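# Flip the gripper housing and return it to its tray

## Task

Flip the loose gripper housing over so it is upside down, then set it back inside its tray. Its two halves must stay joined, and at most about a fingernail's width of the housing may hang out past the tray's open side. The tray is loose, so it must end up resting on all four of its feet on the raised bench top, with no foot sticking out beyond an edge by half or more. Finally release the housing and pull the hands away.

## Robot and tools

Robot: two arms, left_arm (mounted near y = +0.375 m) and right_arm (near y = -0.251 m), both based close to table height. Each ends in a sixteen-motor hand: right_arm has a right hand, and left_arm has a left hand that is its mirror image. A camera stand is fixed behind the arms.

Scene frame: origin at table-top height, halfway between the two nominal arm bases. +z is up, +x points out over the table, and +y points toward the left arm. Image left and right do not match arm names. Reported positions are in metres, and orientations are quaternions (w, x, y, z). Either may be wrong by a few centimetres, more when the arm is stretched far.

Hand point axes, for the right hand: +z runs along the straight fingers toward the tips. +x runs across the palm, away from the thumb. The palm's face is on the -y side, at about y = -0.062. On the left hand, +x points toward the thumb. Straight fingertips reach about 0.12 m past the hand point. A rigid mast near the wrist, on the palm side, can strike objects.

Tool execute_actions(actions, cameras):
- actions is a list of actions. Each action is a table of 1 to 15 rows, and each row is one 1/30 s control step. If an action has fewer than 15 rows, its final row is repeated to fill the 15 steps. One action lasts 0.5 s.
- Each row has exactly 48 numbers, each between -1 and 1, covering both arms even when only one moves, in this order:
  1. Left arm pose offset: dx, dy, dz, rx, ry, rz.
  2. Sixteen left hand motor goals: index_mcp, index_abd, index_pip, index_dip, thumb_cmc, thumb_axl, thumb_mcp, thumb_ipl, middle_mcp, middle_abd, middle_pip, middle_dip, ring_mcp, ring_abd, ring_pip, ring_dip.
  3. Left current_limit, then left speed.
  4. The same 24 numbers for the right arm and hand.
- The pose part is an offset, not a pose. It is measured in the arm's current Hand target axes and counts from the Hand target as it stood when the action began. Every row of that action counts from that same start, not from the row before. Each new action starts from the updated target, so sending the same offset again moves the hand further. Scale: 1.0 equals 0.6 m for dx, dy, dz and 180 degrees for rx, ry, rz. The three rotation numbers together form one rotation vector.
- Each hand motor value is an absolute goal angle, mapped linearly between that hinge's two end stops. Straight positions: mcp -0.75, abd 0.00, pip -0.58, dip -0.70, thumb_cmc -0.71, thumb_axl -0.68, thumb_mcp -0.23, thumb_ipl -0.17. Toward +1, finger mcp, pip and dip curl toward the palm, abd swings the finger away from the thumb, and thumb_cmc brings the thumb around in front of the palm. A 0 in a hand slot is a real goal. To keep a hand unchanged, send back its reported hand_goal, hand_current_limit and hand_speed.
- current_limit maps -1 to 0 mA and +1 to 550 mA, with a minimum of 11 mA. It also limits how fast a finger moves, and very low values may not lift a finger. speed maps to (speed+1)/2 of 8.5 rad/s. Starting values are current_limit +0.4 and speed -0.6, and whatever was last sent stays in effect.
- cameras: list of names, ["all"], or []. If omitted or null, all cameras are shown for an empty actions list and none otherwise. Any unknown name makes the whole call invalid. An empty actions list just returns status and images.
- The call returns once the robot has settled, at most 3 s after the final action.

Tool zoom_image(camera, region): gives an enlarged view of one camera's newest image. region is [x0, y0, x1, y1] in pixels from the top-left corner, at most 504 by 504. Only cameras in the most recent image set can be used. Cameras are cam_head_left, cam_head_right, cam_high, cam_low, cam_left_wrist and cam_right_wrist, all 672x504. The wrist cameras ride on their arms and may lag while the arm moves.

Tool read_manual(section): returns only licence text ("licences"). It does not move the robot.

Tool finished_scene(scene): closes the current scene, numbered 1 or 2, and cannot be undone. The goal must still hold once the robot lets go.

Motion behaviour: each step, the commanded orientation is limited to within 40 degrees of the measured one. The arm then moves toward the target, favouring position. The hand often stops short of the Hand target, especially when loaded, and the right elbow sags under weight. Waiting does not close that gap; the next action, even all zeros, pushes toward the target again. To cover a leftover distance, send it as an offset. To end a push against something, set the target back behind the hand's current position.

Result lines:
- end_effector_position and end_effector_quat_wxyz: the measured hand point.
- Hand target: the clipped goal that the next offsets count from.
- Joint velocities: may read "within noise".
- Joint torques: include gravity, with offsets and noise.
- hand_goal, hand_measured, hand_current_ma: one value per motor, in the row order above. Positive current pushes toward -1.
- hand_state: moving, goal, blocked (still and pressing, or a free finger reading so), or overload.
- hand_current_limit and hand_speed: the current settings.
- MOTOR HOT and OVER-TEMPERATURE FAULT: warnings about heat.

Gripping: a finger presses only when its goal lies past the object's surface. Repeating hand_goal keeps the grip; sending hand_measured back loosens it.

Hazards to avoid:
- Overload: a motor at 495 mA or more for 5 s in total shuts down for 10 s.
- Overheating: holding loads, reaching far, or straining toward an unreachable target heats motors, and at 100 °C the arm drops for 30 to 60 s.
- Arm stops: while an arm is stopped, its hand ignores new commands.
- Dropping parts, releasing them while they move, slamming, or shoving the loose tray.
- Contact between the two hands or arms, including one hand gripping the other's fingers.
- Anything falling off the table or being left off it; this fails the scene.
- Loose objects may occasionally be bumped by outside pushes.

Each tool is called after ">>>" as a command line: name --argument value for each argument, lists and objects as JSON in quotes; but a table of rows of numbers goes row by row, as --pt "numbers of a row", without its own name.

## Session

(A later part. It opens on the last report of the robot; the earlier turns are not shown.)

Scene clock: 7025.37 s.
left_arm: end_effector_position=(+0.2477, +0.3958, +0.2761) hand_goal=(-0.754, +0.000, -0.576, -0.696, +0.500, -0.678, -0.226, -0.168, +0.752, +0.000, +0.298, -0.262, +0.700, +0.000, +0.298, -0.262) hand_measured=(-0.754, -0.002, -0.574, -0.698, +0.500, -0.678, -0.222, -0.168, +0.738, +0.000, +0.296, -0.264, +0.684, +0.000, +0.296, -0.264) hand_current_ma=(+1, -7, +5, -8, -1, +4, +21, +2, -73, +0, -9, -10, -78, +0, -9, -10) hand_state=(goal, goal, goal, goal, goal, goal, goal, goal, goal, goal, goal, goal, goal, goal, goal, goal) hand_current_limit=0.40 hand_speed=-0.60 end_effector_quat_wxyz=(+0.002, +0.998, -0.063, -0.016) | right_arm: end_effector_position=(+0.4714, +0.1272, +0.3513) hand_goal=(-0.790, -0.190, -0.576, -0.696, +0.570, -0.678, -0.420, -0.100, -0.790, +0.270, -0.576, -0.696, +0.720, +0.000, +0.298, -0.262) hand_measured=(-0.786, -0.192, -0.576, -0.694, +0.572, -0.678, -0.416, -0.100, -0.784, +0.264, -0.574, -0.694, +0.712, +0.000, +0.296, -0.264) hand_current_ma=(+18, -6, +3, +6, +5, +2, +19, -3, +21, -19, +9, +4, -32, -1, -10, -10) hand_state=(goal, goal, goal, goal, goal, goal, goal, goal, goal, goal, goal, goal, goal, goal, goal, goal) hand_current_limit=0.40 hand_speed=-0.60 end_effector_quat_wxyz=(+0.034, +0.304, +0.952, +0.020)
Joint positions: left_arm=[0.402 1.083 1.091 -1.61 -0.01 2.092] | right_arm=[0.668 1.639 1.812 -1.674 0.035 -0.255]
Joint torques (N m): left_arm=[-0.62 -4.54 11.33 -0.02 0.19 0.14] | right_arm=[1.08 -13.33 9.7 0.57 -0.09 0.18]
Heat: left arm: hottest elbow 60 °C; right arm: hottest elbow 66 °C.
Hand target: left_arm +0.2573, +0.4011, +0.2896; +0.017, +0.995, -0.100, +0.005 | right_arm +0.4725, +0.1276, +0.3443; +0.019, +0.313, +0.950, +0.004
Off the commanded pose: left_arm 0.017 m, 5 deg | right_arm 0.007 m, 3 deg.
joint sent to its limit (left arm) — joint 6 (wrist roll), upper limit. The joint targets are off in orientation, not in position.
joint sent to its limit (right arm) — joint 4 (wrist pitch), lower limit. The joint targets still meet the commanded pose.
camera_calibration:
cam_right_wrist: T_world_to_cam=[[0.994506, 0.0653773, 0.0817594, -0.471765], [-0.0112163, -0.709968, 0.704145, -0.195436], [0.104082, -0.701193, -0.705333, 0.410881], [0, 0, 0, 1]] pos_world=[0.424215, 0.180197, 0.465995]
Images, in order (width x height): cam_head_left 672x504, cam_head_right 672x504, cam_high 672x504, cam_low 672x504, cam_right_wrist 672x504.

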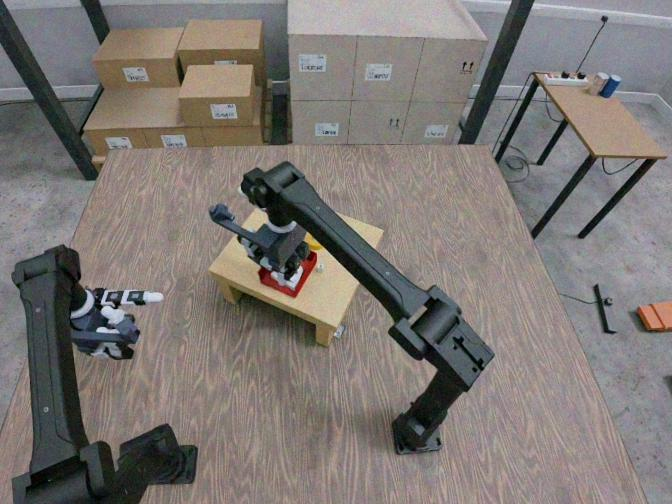

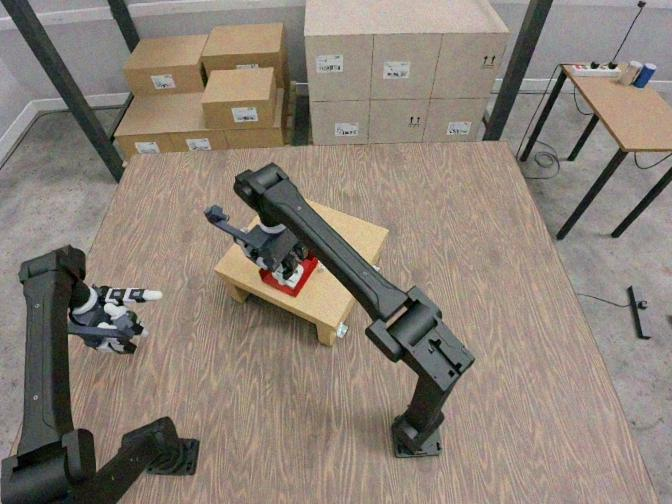

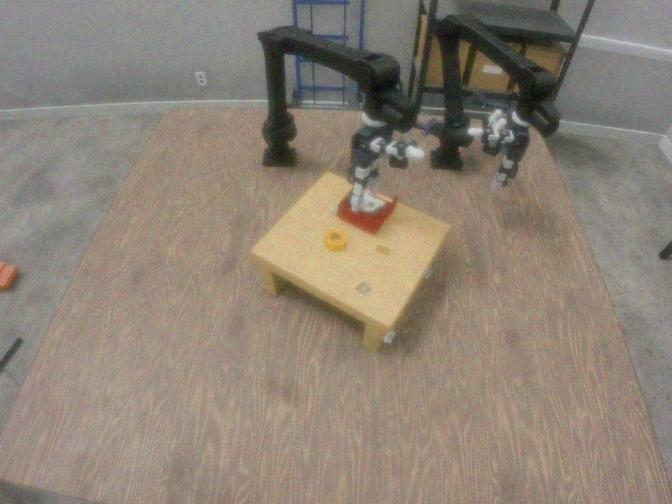

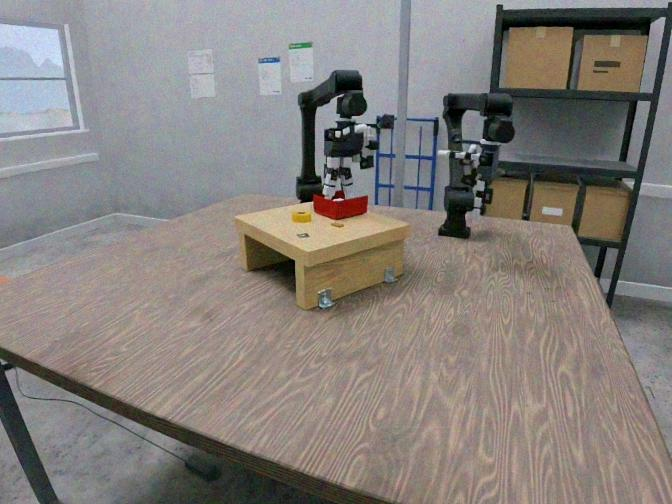

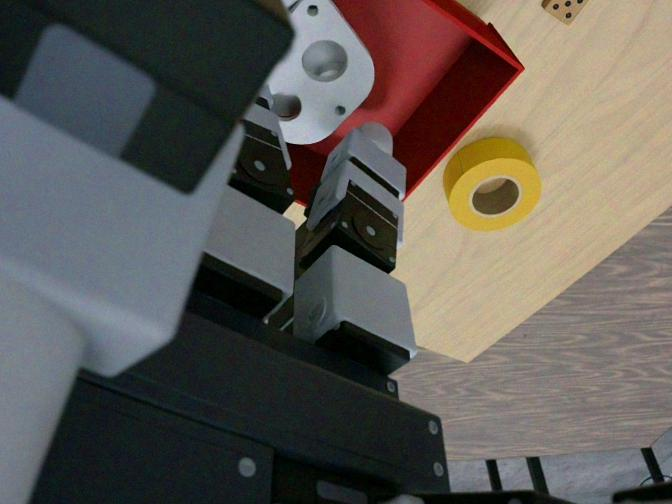

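>>> execute_actions --actions '[[[0,0,0,0,0,0,-0.754,0,-0.576,-0.696,0.5,-0.678,-0.226,-0.168,0.752,0,0.298,-0.262,0.7,0,0.298,-0.262,0.4,-0.6,0,0,0.012,0,0,0,-0.79,-0.2,-0.576,-0.696,0.57,-0.678,-0.42,-0.1,-0.79,0.25,-0.576,-0.696,0.72,0,0.298,-0.262,0.4,-0.6]],[[0,0,0,0,0,0,-0.754,0,-0.576,-0.696,0.5,-0.678,-0.226,-0.168,0.752,0,0.298,-0.262,0.7,0,0.298,-0.262,0.4,-0.6,0,0,0,0,0,0,-0.79,-0.18,-0.576,-0.696,0.57,-0.678,-0.42,-0.1,-0.79,0.2,-0.576,-0.696,0.72,0,0.298,-0.262,0.4,-0.8]]]' --cameras '["cam_right_wrist", "cam_head_right", "cam_low"]'

>>> zoom_image --camera "cam_head_right" --region '[258, 241, 318, 301]'

>>> zoom_image --camera "cam_right_wrist" --region '[240, 0, 480, 180]'

Scene clock: 7039.90 s.
left_arm: end_effector_position=(+0.2477, +0.3958, +0.2761) hand_goal=(-0.754, +0.000, -0.576, -0.696, +0.500, -0.678, -0.226, -0.168, +0.752, +0.000, +0.298, -0.262, +0.700, +0.000, +0.298, -0.262) hand_measured=(-0.754, -0.002, -0.574, -0.698, +0.500, -0.678, -0.222, -0.168, +0.738, +0.000, +0.296, -0.264, +0.684, +0.000, +0.296, -0.264) hand_current_ma=(+1, -7, +5, -8, -1, +4, +21, +2, -73, +0, -9, -10, -78, +0, -9, -10) hand_state=(goal, goal, goal, goal, goal, goal, goal, goal, goal, goal, goal, goal, goal, goal, goal, goal) hand_current_limit=0.40 hand_speed=-0.60 end_effector_quat_wxyz=(+0.002, +0.998, -0.063, -0.016) | right_arm: end_effector_position=(+0.4700, +0.1284, +0.3479) hand_goal=(-0.790, -0.180, -0.576, -0.696, +0.570, -0.678, -0.420, -0.100, -0.790, +0.200, -0.576, -0.696, +0.720, +0.000, +0.298, -0.262) hand_measured=(-0.786, -0.182, -0.576, -0.694, +0.572, -0.678, -0.416, -0.100, -0.786, +0.214, -0.574, -0.694, +0.712, +0.000, +0.296, -0.264) hand_current_ma=(+18, -7, +3, +6, +5, +2, +19, -3, +19, +54, +9, +4, -32, -1, -10, -10) hand_state=(goal, goal, goal, goal, goal, goal, goal, goal, goal, goal, goal, goal, goal, goal, goal, goal) hand_current_limit=0.40 hand_speed=-0.80 end_effector_quat_wxyz=(+0.027, +0.304, +0.952, +0.020)
Joint positions: left_arm=[0.402 1.083 1.091 -1.61 -0.01 2.092] | right_arm=[0.668 1.641 1.808 -1.674 0.024 -0.255]
Joint torques (N m): left_arm=[-0.44 -4.84 11.32 -0.09 0.18 0.15] | right_arm=[0.44 -12.92 9.44 0.35 -0.11 0.17]
Heat: left arm: hottest elbow 60 °C; right arm: hottest elbow 66 °C.
Hand target: left_arm +0.2573, +0.4011, +0.2896; +0.017, +0.995, -0.100, +0.005 | right_arm +0.4728, +0.1275, +0.3373; +0.019, +0.313, +0.950, +0.004
Off the commanded pose: left_arm 0.017 m, 5 deg | right_arm 0.011 m, 2 deg.
joint sent to its limit (left arm) — joint 6 (wrist roll), upper limit. The joint targets are off in orientation, not in position.
joint sent to its limit (right arm) — joint 4 (wrist pitch), lower limit. The joint targets still meet the commanded pose.
camera_calibration:
cam_right_wrist: T_world_to_cam=[[0.995359, 0.0657582, 0.0702567, -0.466611], [-0.00241552, -0.712791, 0.701373, -0.19497], [0.0961994, -0.698287, -0.709324, 0.414277], [0, 0, 0, 1]] pos_world=[0.424122, 0.180995, 0.463385]
Images, in order (width x height): cam_head_right 672x504, cam_low 672x504, cam_right_wrist 672x504.

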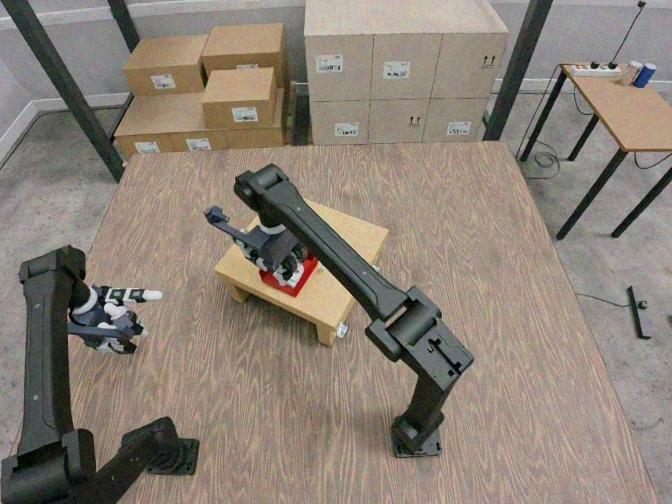

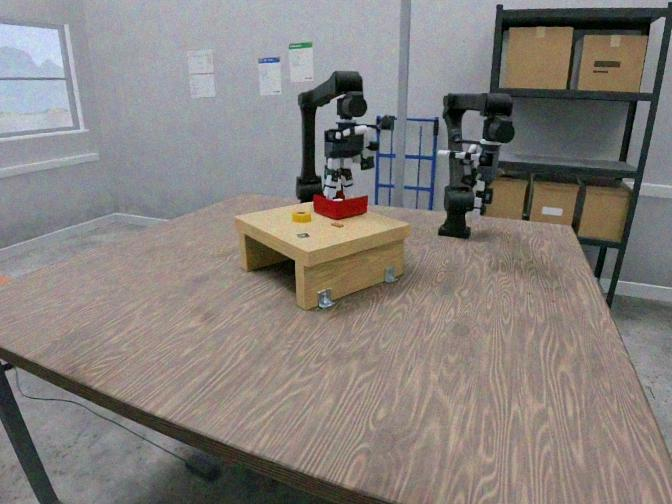

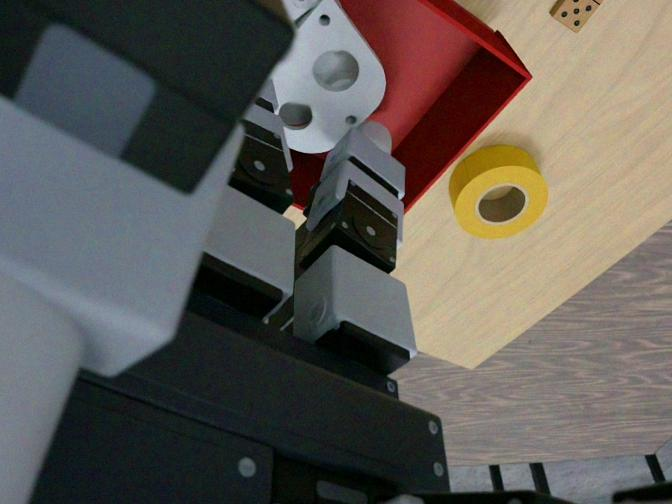

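Scaled by 8.400 from the camera's 672x504 image, which has a finer 960x720 frame.

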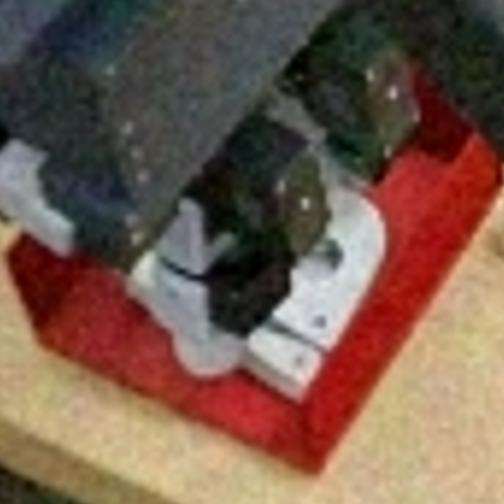

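Scaled by 2.100 from the camera's 672x504 image, which has a finer 960x720 frame.

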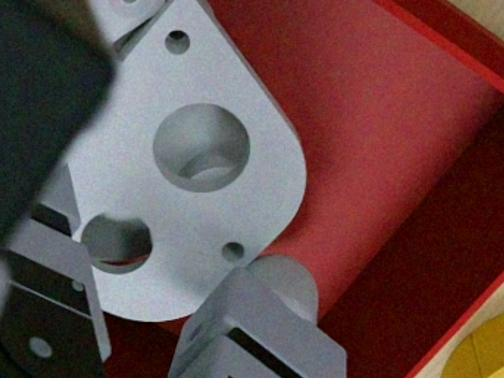

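>>> execute_actions --actions '[[[0,0,0,0,0,0,-0.754,0,-0.576,-0.696,0.5,-0.678,-0.226,-0.168,0.752,0,0.298,-0.262,0.7,0,0.298,-0.262,0.4,-0.6,0,0,0,0,0,0,-0.79,-0.12,-0.576,-0.696,0.57,-0.678,-0.42,-0.1,-0.79,0.15,-0.576,-0.696,0.72,0,0.298,-0.262,0.4,-0.8],[0,0,0,0,0,0,-0.754,0,-0.576,-0.696,0.5,-0.678,-0.226,-0.168,0.752,0,0.298,-0.262,0.7,0,0.298,-0.262,0.4,-0.6,0,0,0,0,0,0,-0.79,-0.09,-0.576,-0.696,0.57,-0.678,-0.42,-0.1,-0.79,0.11,-0.576,-0.696,0.72,0,0.298,-0.262,0.4,-0.8]]]' --cameras '["cam_right_wrist", "cam_head_right"]'

>>> zoom_image --camera "cam_head_right" --region '[258, 241, 318, 301]'

>>> zoom_image --camera "cam_right_wrist" --region '[240, 0, 480, 180]'

Scene clock: 7056.47 s.
left_arm: end_effector_position=(+0.2477, +0.3958, +0.2761) hand_goal=(-0.754, +0.000, -0.576, -0.696, +0.500, -0.678, -0.226, -0.168, +0.752, +0.000, +0.298, -0.262, +0.700, +0.000, +0.298, -0.262) hand_measured=(-0.754, -0.002, -0.574, -0.698, +0.500, -0.678, -0.222, -0.168, +0.738, +0.000, +0.296, -0.264, +0.684, +0.000, +0.296, -0.264) hand_current_ma=(+1, -7, +5, -8, -1, +4, +21, +2, -73, +0, -9, -10, -78, +0, -9, -10) hand_state=(goal, goal, goal, goal, goal, goal, goal, goal, goal, goal, goal, goal, goal, goal, goal, goal) hand_current_limit=0.40 hand_speed=-0.60 end_effector_quat_wxyz=(+0.002, +0.998, -0.063, -0.016) | right_arm: end_effector_position=(+0.4702, +0.1282, +0.3479) hand_goal=(-0.790, -0.090, -0.576, -0.696, +0.570, -0.678, -0.420, -0.100, -0.790, +0.110, -0.576, -0.696, +0.720, +0.000, +0.298, -0.262) hand_measured=(-0.786, -0.168, -0.576, -0.694, +0.572, -0.678, -0.416, -0.100, -0.786, +0.208, -0.574, -0.694, +0.712, +0.000, +0.296, -0.264) hand_current_ma=(+18, -316, +3, +6, +5, +2, +19, -3, +19, +385, +9, +4, -32, -1, -10, -10) hand_state=(goal, blocked, goal, goal, goal, goal, goal, goal, goal, blocked, goal, goal, goal, goal, goal, goal) hand_current_limit=0.40 hand_speed=-0.80 end_effector_quat_wxyz=(+0.028, +0.304, +0.952, +0.020)
Joint positions: left_arm=[0.402 1.083 1.091 -1.61 -0.01 2.092] | right_arm=[0.668 1.641 1.808 -1.674 0.026 -0.255]
Joint torques (N m): left_arm=[-0.5 -4.84 11.38 -0.01 0.17 0.16] | right_arm=[0.38 -13.27 9.39 0.5 -0.12 0.18]
Heat: left arm: hottest elbow 60 °C; right arm: hottest elbow 66 °C.
Hand target: left_arm +0.2573, +0.4011, +0.2896; +0.017, +0.995, -0.100, +0.005 | right_arm +0.4728, +0.1275, +0.3373; +0.019, +0.313, +0.950, +0.004
Off the commanded pose: left_arm 0.017 m, 5 deg | right_arm 0.011 m, 2 deg.
joint sent to its limit (left arm) — joint 6 (wrist roll), upper limit. The joint targets are off in orientation, not in position.
joint sent to its limit (right arm) — joint 4 (wrist pitch), lower limit. The joint targets still meet the commanded pose.
camera_calibration:
cam_right_wrist: T_world_to_cam=[[0.995301, 0.0657366, 0.0710916, -0.467055], [-0.00313116, -0.711983, 0.70219, -0.195192], [0.0967755, -0.699113, -0.708432, 0.413619], [0, 0, 0, 1]] pos_world=[0.424221, 0.180895, 0.463287]
Images, in order (width x height): cam_head_right 672x504, cam_right_wrist 672x504.

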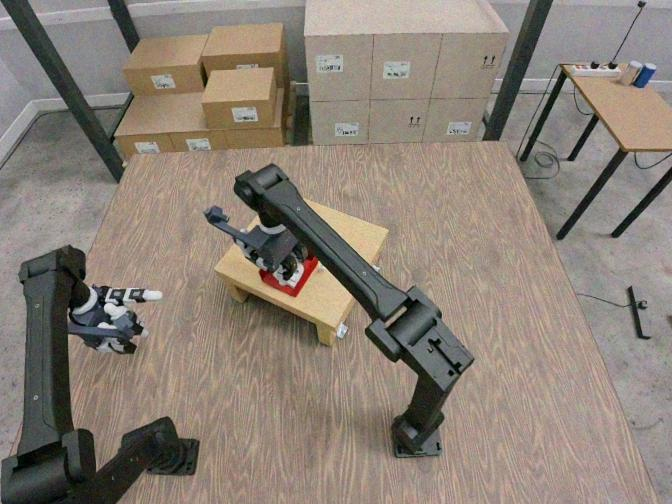

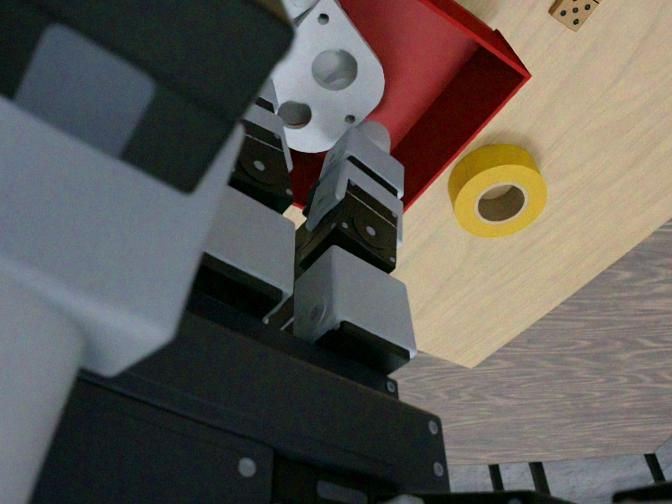

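Scaled by 8.400 from the camera's 672x504 image, which has a finer 960x720 frame.

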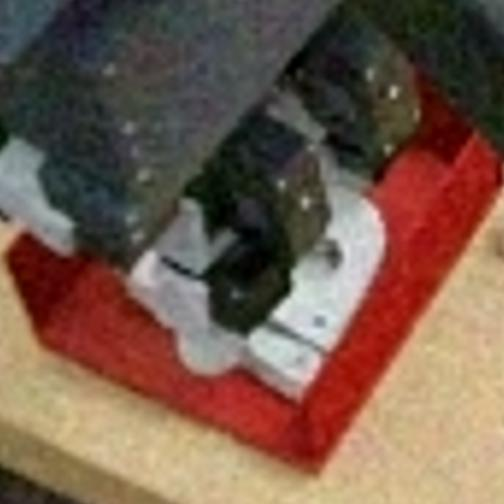

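Scaled by 2.100 from the camera's 672x504 image, which has a finer 960x720 frame.

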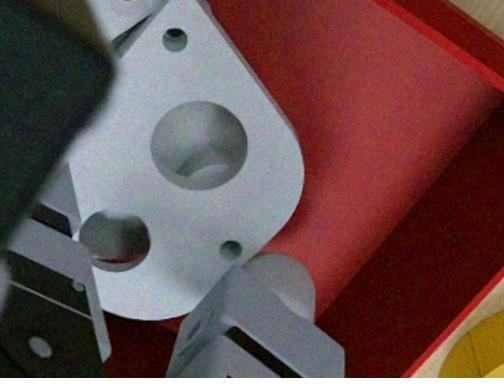

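>>> execute_actions --actions '[[[0,0,0,0,0,0,-0.754,0,-0.576,-0.696,0.5,-0.678,-0.226,-0.168,0.752,0,0.298,-0.262,0.7,0,0.298,-0.262,0.4,-0.6,0,0,-0.04,0,0,0,-0.79,-0.09,-0.576,-0.696,0.57,-0.678,-0.42,-0.1,-0.79,0.11,-0.576,-0.696,0.72,0,0.298,-0.262,0.4,-0.8]],[[0,0,0,0,0,0,-0.754,0,-0.576,-0.696,0.5,-0.678,-0.226,-0.168,0.752,0,0.298,-0.262,0.7,0,0.298,-0.262,0.4,-0.6,0,0,-0.04,0,0,0,-0.79,-0.09,-0.576,-0.696,0.57,-0.678,-0.42,-0.1,-0.79,0.11,-0.576,-0.696,0.72,0,0.298,-0.262,0.4,-0.8]]]' --cameras '["cam_right_wrist", "cam_head_right", "cam_head_left", "cam_low"]'

>>> zoom_image --camera "cam_head_right" --region '[258, 241, 318, 301]'

>>> zoom_image --camera "cam_right_wrist" --region '[240, 0, 480, 180]'

>>> zoom_image --camera "cam_low" --region '[310, 170, 370, 230]'

Scene clock: 7066.80 s.
left_arm: end_effector_position=(+0.2477, +0.3958, +0.2761) hand_goal=(-0.754, +0.000, -0.576, -0.696, +0.500, -0.678, -0.226, -0.168, +0.752, +0.000, +0.298, -0.262, +0.700, +0.000, +0.298, -0.262) hand_measured=(-0.754, -0.002, -0.574, -0.698, +0.500, -0.678, -0.222, -0.168, +0.738, +0.000, +0.296, -0.264, +0.684, +0.000, +0.296, -0.264) hand_current_ma=(+1, -7, +5, -8, -1, +4, +21, +2, -73, +0, -9, -10, -78, +0, -9, -10) hand_state=(goal, goal, goal, goal, goal, goal, goal, goal, goal, goal, goal, goal, goal, goal, goal, goal) hand_current_limit=0.40 hand_speed=-0.60 end_effector_quat_wxyz=(+0.002, +0.998, -0.063, -0.016) | right_arm: end_effector_position=(+0.4697, +0.1261, +0.3529) hand_goal=(-0.790, -0.090, -0.576, -0.696, +0.570, -0.678, -0.420, -0.100, -0.790, +0.110, -0.576, -0.696, +0.720, +0.000, +0.298, -0.262) hand_measured=(-0.786, -0.136, -0.576, -0.694, +0.572, -0.678, -0.416, -0.100, -0.786, +0.168, -0.574, -0.694, +0.712, +0.000, +0.296, -0.264) hand_current_ma=(+18, -182, +3, +6, +5, +2, +19, -3, +19, +232, +9, +4, -32, -1, -10, -10) hand_state=(goal, blocked, goal, goal, goal, goal, goal, goal, goal, blocked, goal, goal, goal, goal, goal, goal) hand_current_limit=0.40 hand_speed=-0.80 end_effector_quat_wxyz=(+0.034, +0.304, +0.952, +0.022)
Joint positions: left_arm=[0.402 1.083 1.091 -1.61 -0.01 2.092] | right_arm=[0.668 1.632 1.808 -1.674 0.034 -0.255]
Joint torques (N m): left_arm=[-0.56 -4.95 11.33 -0.01 0.2 0.16] | right_arm=[1.61 -15.91 13.04 0.57 -0.06 0.17]
Heat: left arm: hottest elbow 60 °C; right arm: hottest elbow 66 °C.
Hand target: left_arm +0.2573, +0.4011, +0.2896; +0.017, +0.995, -0.100, +0.005 | right_arm +0.4710, +0.1278, +0.3851; +0.019, +0.313, +0.950, +0.004
Off the commanded pose: left_arm 0.017 m, 5 deg | right_arm 0.032 m, 3 deg.
joint sent to its limit (left arm) — joint 6 (wrist roll), upper limit. The joint targets are off in orientation, not in position.
joint sent to its limit (right arm) — joint 4 (wrist pitch), lower limit. The joint targets are off in orientation, not in position.
camera_calibration:
cam_right_wrist: T_world_to_cam=[[0.994438, 0.0652081, 0.0827138, -0.470417], [-0.0117389, -0.711799, 0.702285, -0.1963], [0.10467, -0.699349, -0.707075, 0.411591], [0, 0, 0, 1]] pos_world=[0.422415, 0.178795, 0.467794]
Images, in order (width x height): cam_head_left 672x504, cam_head_right 672x504, cam_low 672x504, cam_right_wrist 672x504.

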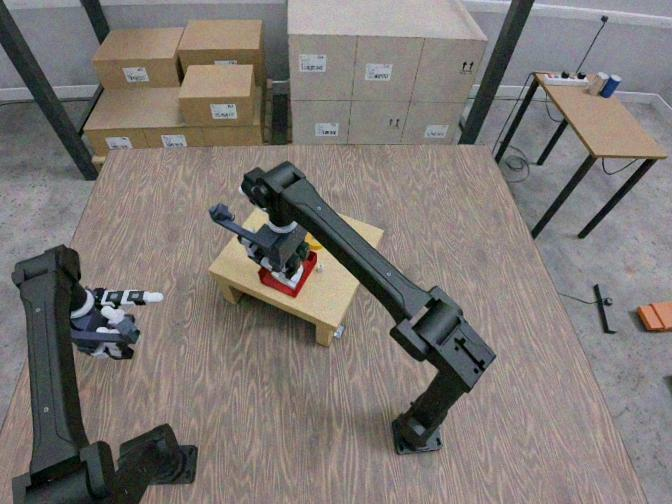

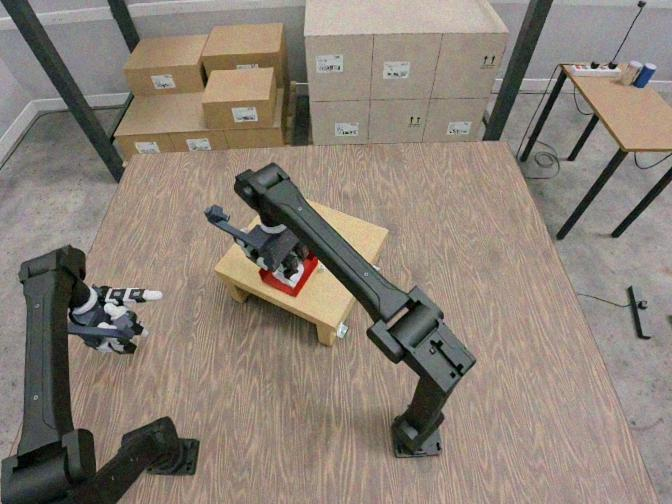

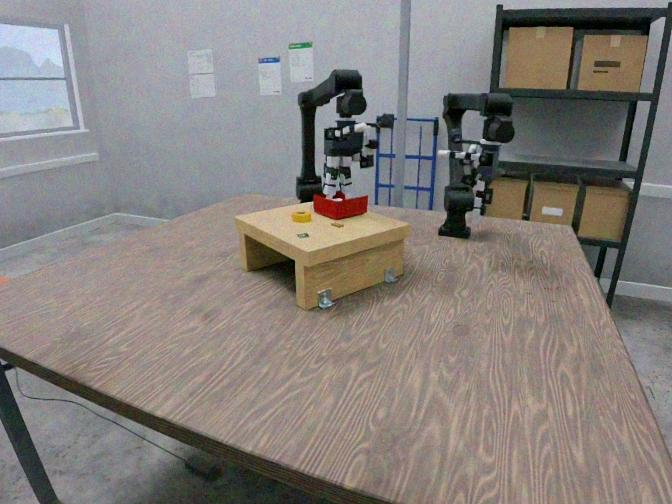

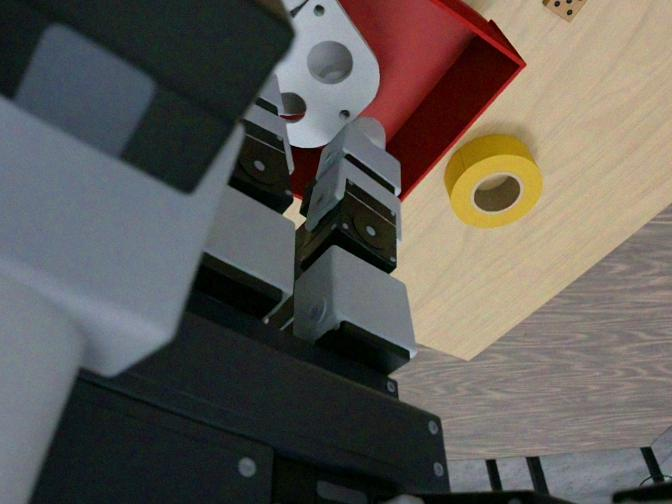

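Scaled by 8.400 from the camera's 672x504 image, which has a finer 960x720 frame.

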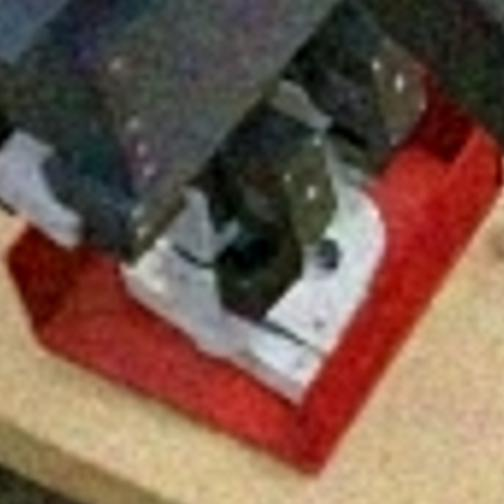

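Scaled by 2.100 from the camera's 672x504 image, which has a finer 960x720 frame.

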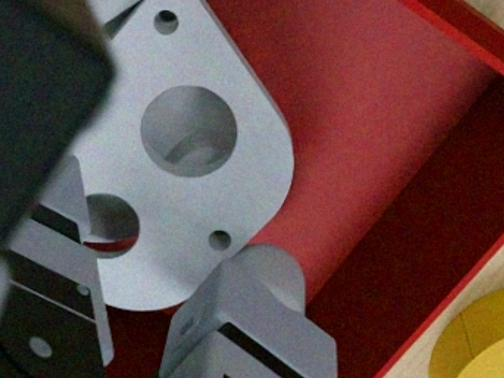

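Scaled by 8.400 from the camera's 672x504 image, which has a finer 960x720 frame.

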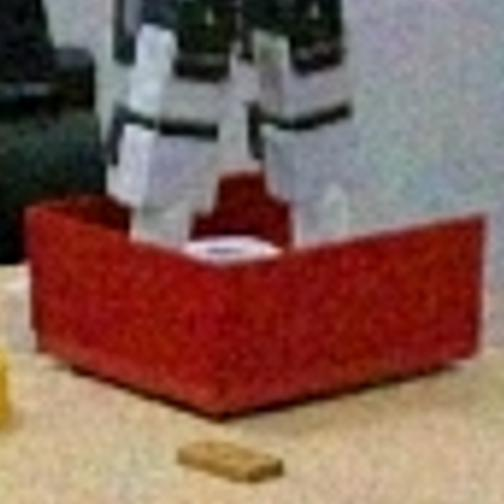

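>>> execute_actions --actions '[[[0,0,0,0,0,0,-0.754,0,-0.576,-0.696,0.5,-0.678,-0.226,-0.168,0.752,0,0.298,-0.262,0.7,0,0.298,-0.262,0.4,-0.6,0,0,0,0,0,0,-0.79,-0.05,-0.576,-0.696,0.57,-0.678,-0.42,-0.1,-0.79,0.07,-0.576,-0.696,0.72,0,0.298,-0.262,0.4,-0.8]],[[0,0,0,0,0,0,-0.754,0,-0.576,-0.696,0.5,-0.678,-0.226,-0.168,0.752,0,0.298,-0.262,0.7,0,0.298,-0.262,0.4,-0.6,0,0,-0.02,0,0,0,-0.79,-0.05,-0.576,-0.696,0.57,-0.678,-0.42,-0.1,-0.79,0.07,-0.576,-0.696,0.72,0,0.298,-0.262,0.4,-0.8]]]' --cameras '["cam_right_wrist", "cam_head_right", "cam_head_left", "cam_low"]'

>>> zoom_image --camera "cam_head_right" --region '[258, 241, 318, 301]'

>>> zoom_image --camera "cam_right_wrist" --region '[240, 0, 480, 180]'

>>> zoom_image --camera "cam_low" --region '[310, 170, 370, 230]'

Scene clock: 7084.40 s.
left_arm: end_effector_position=(+0.2477, +0.3958, +0.2761) hand_goal=(-0.754, +0.000, -0.576, -0.696, +0.500, -0.678, -0.226, -0.168, +0.752, +0.000, +0.298, -0.262, +0.700, +0.000, +0.298, -0.262) hand_measured=(-0.754, -0.002, -0.574, -0.698, +0.500, -0.678, -0.222, -0.168, +0.738, +0.000, +0.296, -0.264, +0.684, +0.000, +0.296, -0.264) hand_current_ma=(+1, -7, +5, -8, -1, +4, +21, +2, -73, +0, -9, -10, -78, +0, -9, -10) hand_state=(goal, goal, goal, goal, goal, goal, goal, goal, goal, goal, goal, goal, goal, goal, goal, goal) hand_current_limit=0.40 hand_speed=-0.60 end_effector_quat_wxyz=(+0.002, +0.998, -0.063, -0.016) | right_arm: end_effector_position=(+0.4694, +0.1259, +0.3584) hand_goal=(-0.790, -0.050, -0.576, -0.696, +0.570, -0.678, -0.420, -0.100, -0.790, +0.070, -0.576, -0.696, +0.720, +0.000, +0.298, -0.262) hand_measured=(-0.788, -0.084, -0.576, -0.694, +0.572, -0.678, -0.416, -0.100, -0.786, +0.106, -0.574, -0.694, +0.712, +0.000, +0.296, -0.264) hand_current_ma=(+8, -132, +3, +6, +5, +2, +19, -3, +16, +137, +9, +4, -32, -1, -10, -10) hand_state=(goal, blocked, goal, goal, goal, goal, goal, goal, goal, blocked, goal, goal, goal, goal, goal, goal) hand_current_limit=0.40 hand_speed=-0.80 end_effector_quat_wxyz=(+0.036, +0.304, +0.952, +0.026)
Joint positions: left_arm=[0.402 1.083 1.091 -1.61 -0.01 2.092] | right_arm=[0.668 1.626 1.813 -1.674 0.034 -0.255]
Joint torques (N m): left_arm=[-0.38 -4.84 11.38 -0.01 0.19 0.12] | right_arm=[1.26 -16.38 13.75 0.38 -0.05 0.14]
Heat: left arm: hottest elbow 60 °C; right arm: hottest elbow 71 °C.
Hand target: left_arm +0.2573, +0.4011, +0.2896; +0.017, +0.995, -0.100, +0.005 | right_arm +0.4705, +0.1278, +0.3971; +0.019, +0.313, +0.950, +0.004
Off the commanded pose: left_arm 0.017 m, 5 deg | right_arm 0.039 m, 3 deg.
joint sent to its limit (left arm) — joint 6 (wrist roll), upper limit. The joint targets are off in orientation, not in position.
joint sent to its limit (right arm) — joint 4 (wrist pitch), lower limit. The joint targets are off in position and orientation.
camera_calibration:
cam_right_wrist: T_world_to_cam=[[0.993756, 0.0645959, 0.0909796, -0.473126], [-0.0172818, -0.716436, 0.697439, -0.195439], [0.110233, -0.694656, -0.710846, 0.413513], [0, 0, 0, 1]] pos_world=[0.421211, 0.177792, 0.473295]
Images, in order (width x height): cam_head_left 672x504, cam_head_right 672x504, cam_low 672x504, cam_right_wrist 672x504.

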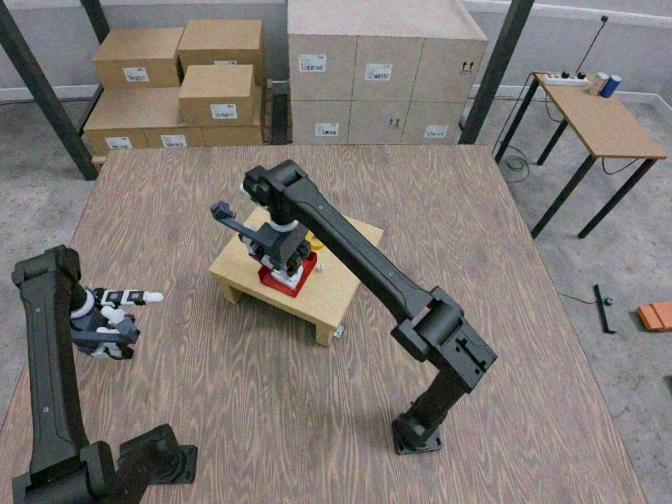

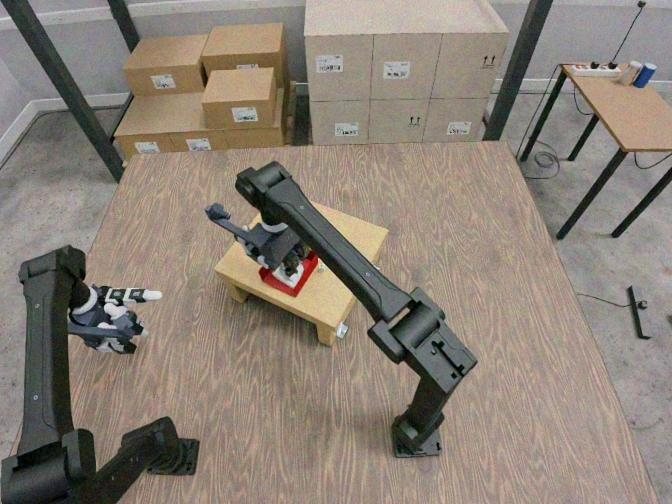

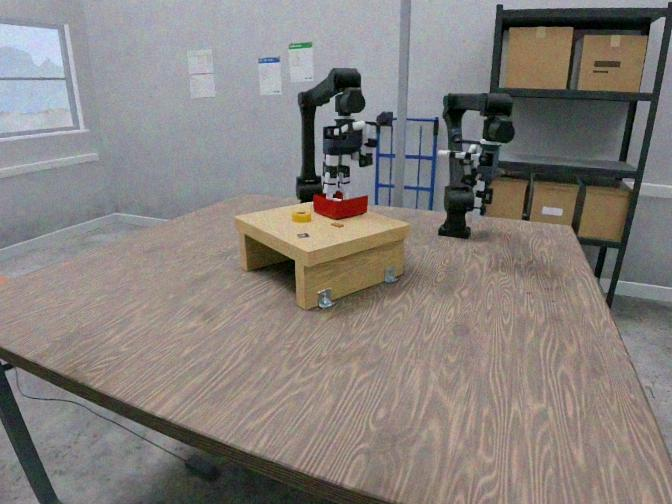

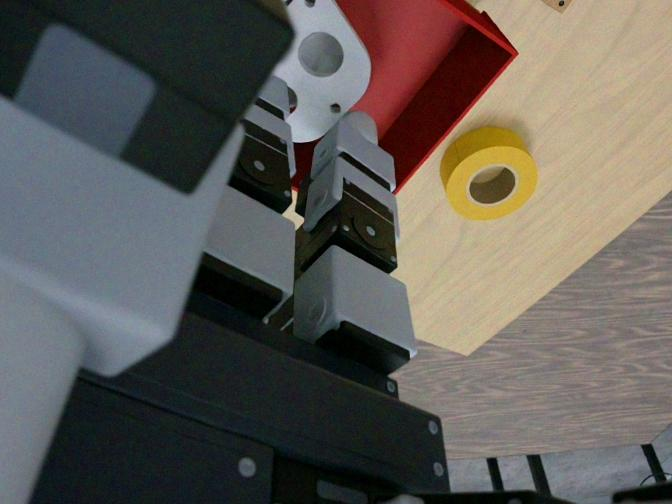

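Scaled by 8.400 from the camera's 672x504 image, which has a finer 960x720 frame.

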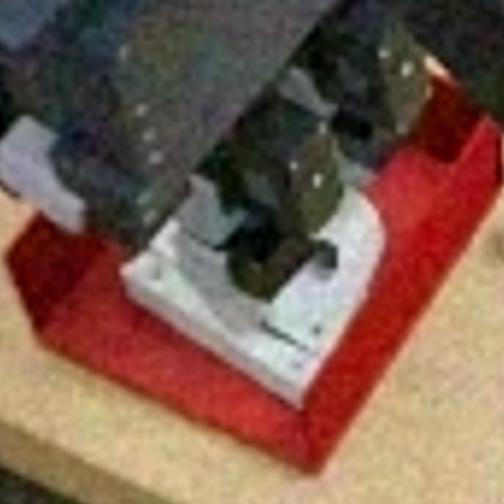

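Scaled by 2.100 from the camera's 672x504 image, which has a finer 960x720 frame.

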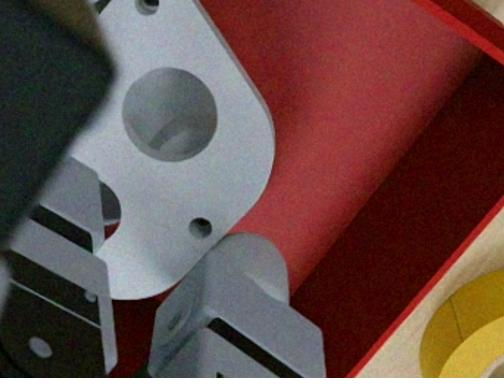

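Scaled by 8.400 from the camera's 672x504 image, which has a finer 960x720 frame.

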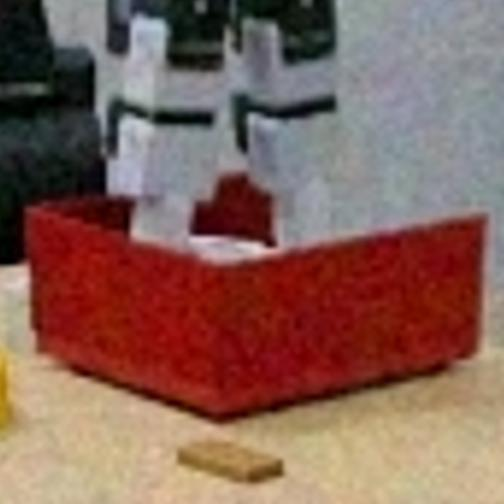

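>>> zoom_image --camera "cam_head_left" --region '[258, 251, 298, 291]'

>>> zoom_image --camera "cam_head_right" --region '[268, 261, 308, 301]'

Scaled by 12.600 from the camera's 672x504 image, which has a finer 960x720 frame.

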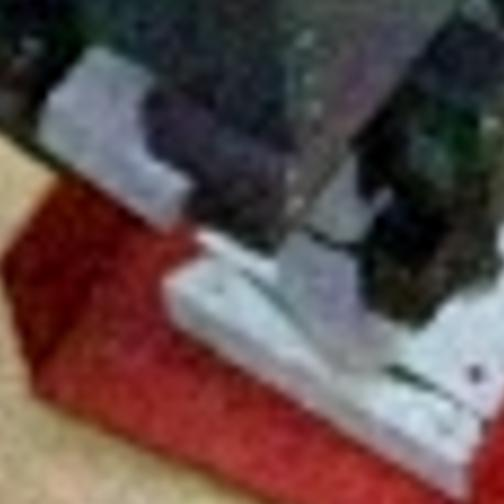

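Scaled by 12.600 from the camera's 672x504 image, which has a finer 960x720 frame.

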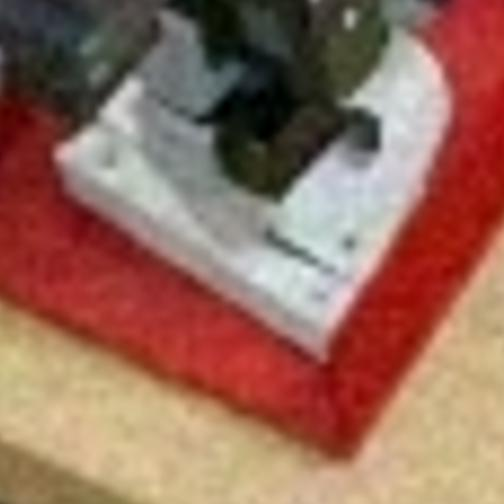

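>>> execute_actions --actions '[[[0,0,0,0,0,0,-0.754,0,-0.576,-0.696,0.5,-0.678,-0.226,-0.168,0.752,0,0.298,-0.262,0.7,0,0.298,-0.262,0.4,-0.6,0,0,0,0,0,0,-0.79,-0.2,-0.576,-0.696,0.57,-0.678,-0.42,-0.1,-0.79,0.24,-0.576,-0.696,0.72,0,0.298,-0.262,0.4,-0.7],[0,0,0,0,0,0,-0.754,0,-0.576,-0.696,0.5,-0.678,-0.226,-0.168,0.752,0,0.298,-0.262,0.7,0,0.298,-0.262,0.4,-0.6,0,0,0.05,0,0,0,-0.79,-0.2,-0.576,-0.696,0.57,-0.678,-0.42,-0.1,-0.79,0.24,-0.576,-0.696,0.72,0,0.298,-0.262,0.4,-0.7]],[[0,0,0,0,0,0,-0.754,0,-0.576,-0.696,0.5,-0.678,-0.226,-0.168,0.752,0,0.298,-0.262,0.7,0,0.298,-0.262,0.4,-0.6,0,0,0.036,0,0,0,-0.79,-0.2,-0.576,-0.696,0.57,-0.678,-0.42,-0.1,-0.79,0.24,-0.576,-0.696,0.72,0,0.298,-0.262,0.4,-0.7]]]' --cameras '[]'

Scene clock: 7112.27 s.
left_arm: end_effector_position=(+0.2477, +0.3958, +0.2761) hand_goal=(-0.754, +0.000, -0.576, -0.696, +0.500, -0.678, -0.226, -0.168, +0.752, +0.000, +0.298, -0.262, +0.700, +0.000, +0.298, -0.262) hand_measured=(-0.754, -0.002, -0.574, -0.698, +0.500, -0.678, -0.222, -0.168, +0.738, +0.000, +0.296, -0.264, +0.684, +0.000, +0.296, -0.264) hand_current_ma=(+1, -7, +5, -8, -1, +4, +21, +2, -73, +0, -9, -10, -78, +0, -9, -10) hand_state=(goal, goal, goal, goal, goal, goal, goal, goal, goal, goal, goal, goal, goal, goal, goal, goal) hand_current_limit=0.40 hand_speed=-0.60 end_effector_quat_wxyz=(+0.002, +0.998, -0.063, -0.016) | right_arm: end_effector_position=(+0.4706, +0.1268, +0.3541) hand_goal=(-0.790, -0.200, -0.576, -0.696, +0.570, -0.678, -0.420, -0.100, -0.790, +0.240, -0.576, -0.696, +0.720, +0.000, +0.298, -0.262) hand_measured=(-0.788, -0.196, -0.576, -0.694, +0.572, -0.678, -0.416, -0.100, -0.786, +0.234, -0.574, -0.694, +0.712, +0.000, +0.296, -0.264) hand_current_ma=(+8, +17, +3, +6, +5, +2, +19, -3, +16, -18, +9, +4, -32, -1, -10, -10) hand_state=(goal, goal, goal, goal, goal, goal, goal, goal, goal, goal, goal, goal, goal, goal, goal, goal) hand_current_limit=0.40 hand_speed=-0.70 end_effector_quat_wxyz=(+0.034, +0.304, +0.952, +0.023)
Joint positions: left_arm=[0.402 1.083 1.091 -1.61 -0.01 2.092] | right_arm=[0.668 1.634 1.813 -1.674 0.034 -0.255]
Joint torques (N m): left_arm=[-0.21 -4.72 11.36 0.01 0.19 0.13] | right_arm=[1.73 -13.45 9.39 0.36 -0.12 0.15]
Heat: left arm: hottest elbow 60 °C; right arm: hottest elbow 77 °C.
Hand target: left_arm +0.2573, +0.4011, +0.2896; +0.017, +0.995, -0.100, +0.005 | right_arm +0.4725, +0.1276, +0.3456; +0.019, +0.313, +0.950, +0.004
Off the commanded pose: left_arm 0.017 m, 5 deg | right_arm 0.009 m, 3 deg.
joint sent to its limit (left arm) — joint 6 (wrist roll), upper limit. The joint targets are off in orientation, not in position.
joint sent to its limit (right arm) — joint 4 (wrist pitch), lower limit. The joint targets still meet the commanded pose.
No camera images: "cameras" was empty.

>>> execute_actions --actions '[[[0,0,0,0,0,0,-0.754,0,-0.576,-0.696,0.5,-0.678,-0.226,-0.168,0.752,0,0.298,-0.262,0.7,0,0.298,-0.262,0.4,-0.6,0,0,0.006,0,0,0,-0.79,-0.18,-0.576,-0.696,0.57,-0.678,-0.42,-0.1,-0.79,0.2,-0.576,-0.696,0.72,0,0.298,-0.262,0.4,-0.7]],[[0,0,0,0,0,0,-0.754,0,-0.576,-0.696,0.5,-0.678,-0.226,-0.168,0.752,0,0.298,-0.262,0.7,0,0.298,-0.262,0.4,-0.6,0,0,0,0,0,0,-0.79,-0.14,-0.576,-0.696,0.57,-0.678,-0.42,-0.1,-0.79,0.15,-0.576,-0.696,0.72,0,0.298,-0.262,0.75,-0.7]]]' --cameras '["cam_right_wrist", "cam_head_right", "cam_head_left"]'

>>> zoom_image --camera "cam_head_right" --region '[268, 261, 308, 301]'

>>> zoom_image --camera "cam_head_left" --region '[258, 251, 298, 291]'

>>> zoom_image --camera "cam_right_wrist" --region '[240, 0, 480, 180]'

Scene clock: 7122.07 s.
left_arm: end_effector_position=(+0.2477, +0.3958, +0.2761) hand_goal=(-0.754, +0.000, -0.576, -0.696, +0.500, -0.678, -0.226, -0.168, +0.752, +0.000, +0.298, -0.262, +0.700, +0.000, +0.298, -0.262) hand_measured=(-0.754, -0.002, -0.574, -0.698, +0.500, -0.678, -0.222, -0.168, +0.738, +0.000, +0.296, -0.264, +0.684, +0.000, +0.296, -0.264) hand_current_ma=(+1, -7, +5, -8, -1, +4, +21, +2, -73, +0, -9, -10, -78, +0, -9, -10) hand_state=(goal, goal, goal, goal, goal, goal, goal, goal, goal, goal, goal, goal, goal, goal, goal, goal) hand_current_limit=0.40 hand_speed=-0.60 end_effector_quat_wxyz=(+0.002, +0.998, -0.063, -0.016) | right_arm: end_effector_position=(+0.4697, +0.1282, +0.3536) hand_goal=(-0.790, -0.140, -0.576, -0.696, +0.570, -0.678, -0.420, -0.100, -0.790, +0.150, -0.576, -0.696, +0.720, +0.000, +0.298, -0.262) hand_measured=(-0.788, -0.142, -0.576, -0.694, +0.572, -0.678, -0.416, -0.100, -0.790, +0.164, -0.576, -0.694, +0.712, +0.000, +0.296, -0.264) hand_current_ma=(+8, -7, +3, +6, +5, +2, +19, -3, +2, +48, +2, +4, -32, -1, -10, -10) hand_state=(goal, goal, goal, goal, goal, goal, goal, goal, goal, goal, goal, goal, goal, goal, goal, goal) hand_current_limit=0.75 hand_speed=-0.70 end_effector_quat_wxyz=(+0.030, +0.304, +0.952, +0.025)
Joint positions: left_arm=[0.402 1.083 1.091 -1.61 -0.01 2.092] | right_arm=[0.668 1.635 1.813 -1.674 0.024 -0.255]
Joint torques (N m): left_arm=[-0.32 -4.89 11.33 0.05 0.19 0.13] | right_arm=[0.26 -12.57 9.2 0.43 -0.1 0.16]
Heat: left arm: hottest elbow 60 °C; right arm: hottest elbow 74 °C.
Hand target: left_arm +0.2573, +0.4011, +0.2896; +0.017, +0.995, -0.100, +0.005 | right_arm +0.4726, +0.1276, +0.3420; +0.019, +0.313, +0.950, +0.004
Off the commanded pose: left_arm 0.017 m, 5 deg | right_arm 0.012 m, 3 deg.
joint sent to its limit (left arm) — joint 6 (wrist roll), upper limit. The joint targets are off in orientation, not in position.
joint sent to its limit (right arm) — joint 4 (wrist pitch), lower limit. The joint targets still meet the commanded pose.
camera_calibration:
cam_right_wrist: T_world_to_cam=[[0.994755, 0.0651796, 0.0788293, -0.469402], [-0.00816797, -0.717596, 0.696412, -0.194134], [0.101959, -0.693403, -0.713299, 0.416217], [0, 0, 0, 1]] pos_world=[0.422918, 0.179892, 0.469087]
Images, in order (width x height): cam_head_left 672x504, cam_head_right 672x504, cam_right_wrist 672x504.

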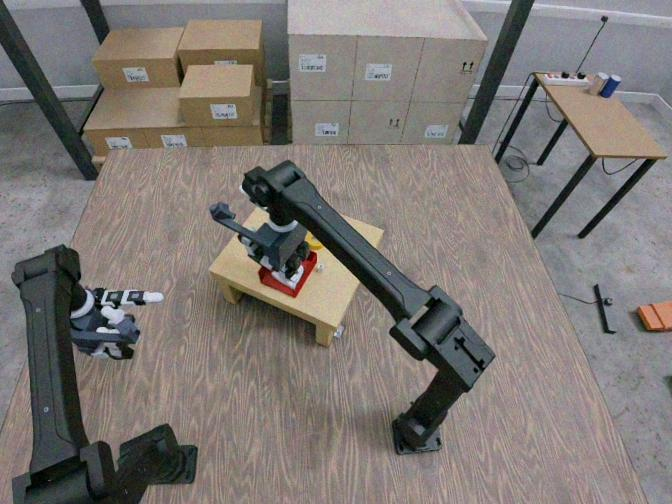

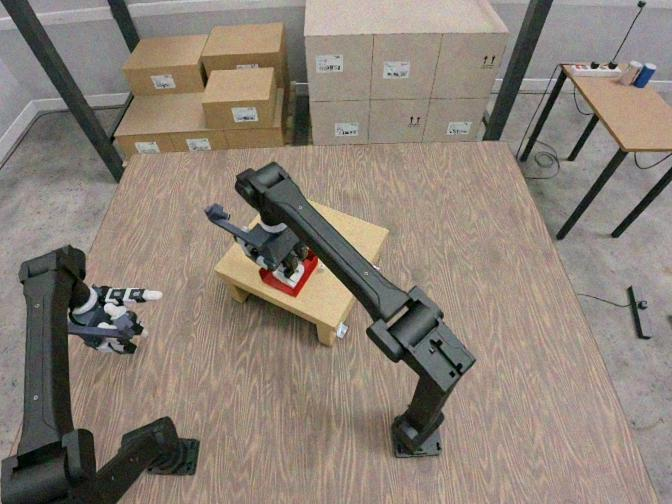

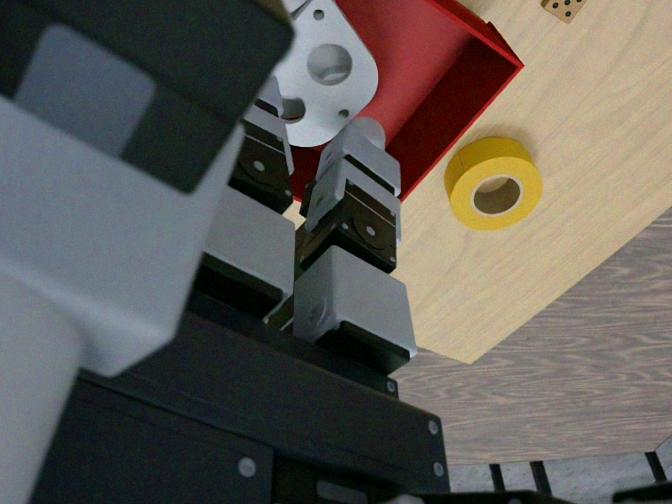

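Scaled by 12.600 from the camera's 672x504 image, which has a finer 960x720 frame.

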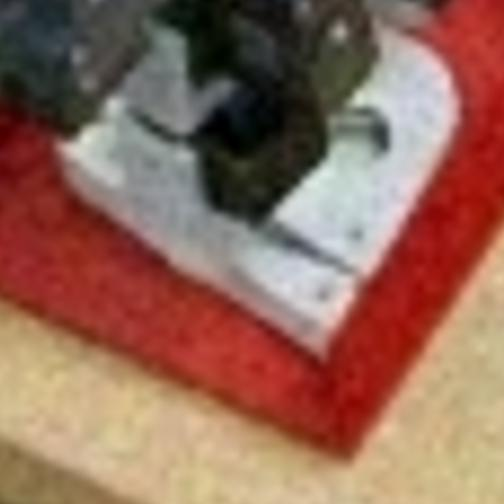

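Scaled by 12.600 from the camera's 672x504 image, which has a finer 960x720 frame.

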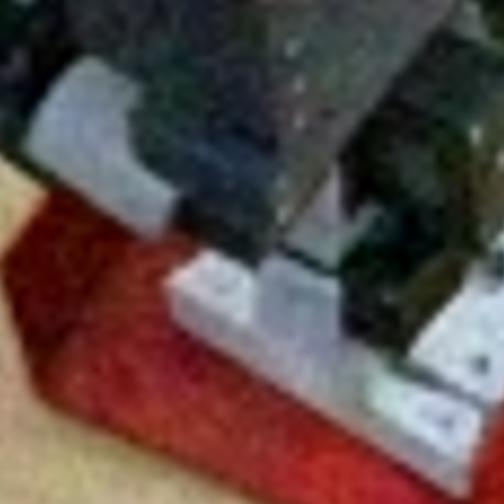

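Scaled by 2.100 from the camera's 672x504 image, which has a finer 960x720 frame.

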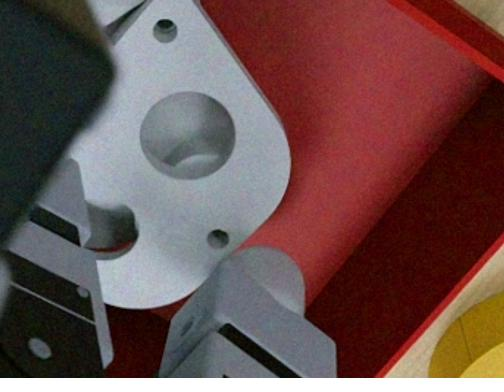

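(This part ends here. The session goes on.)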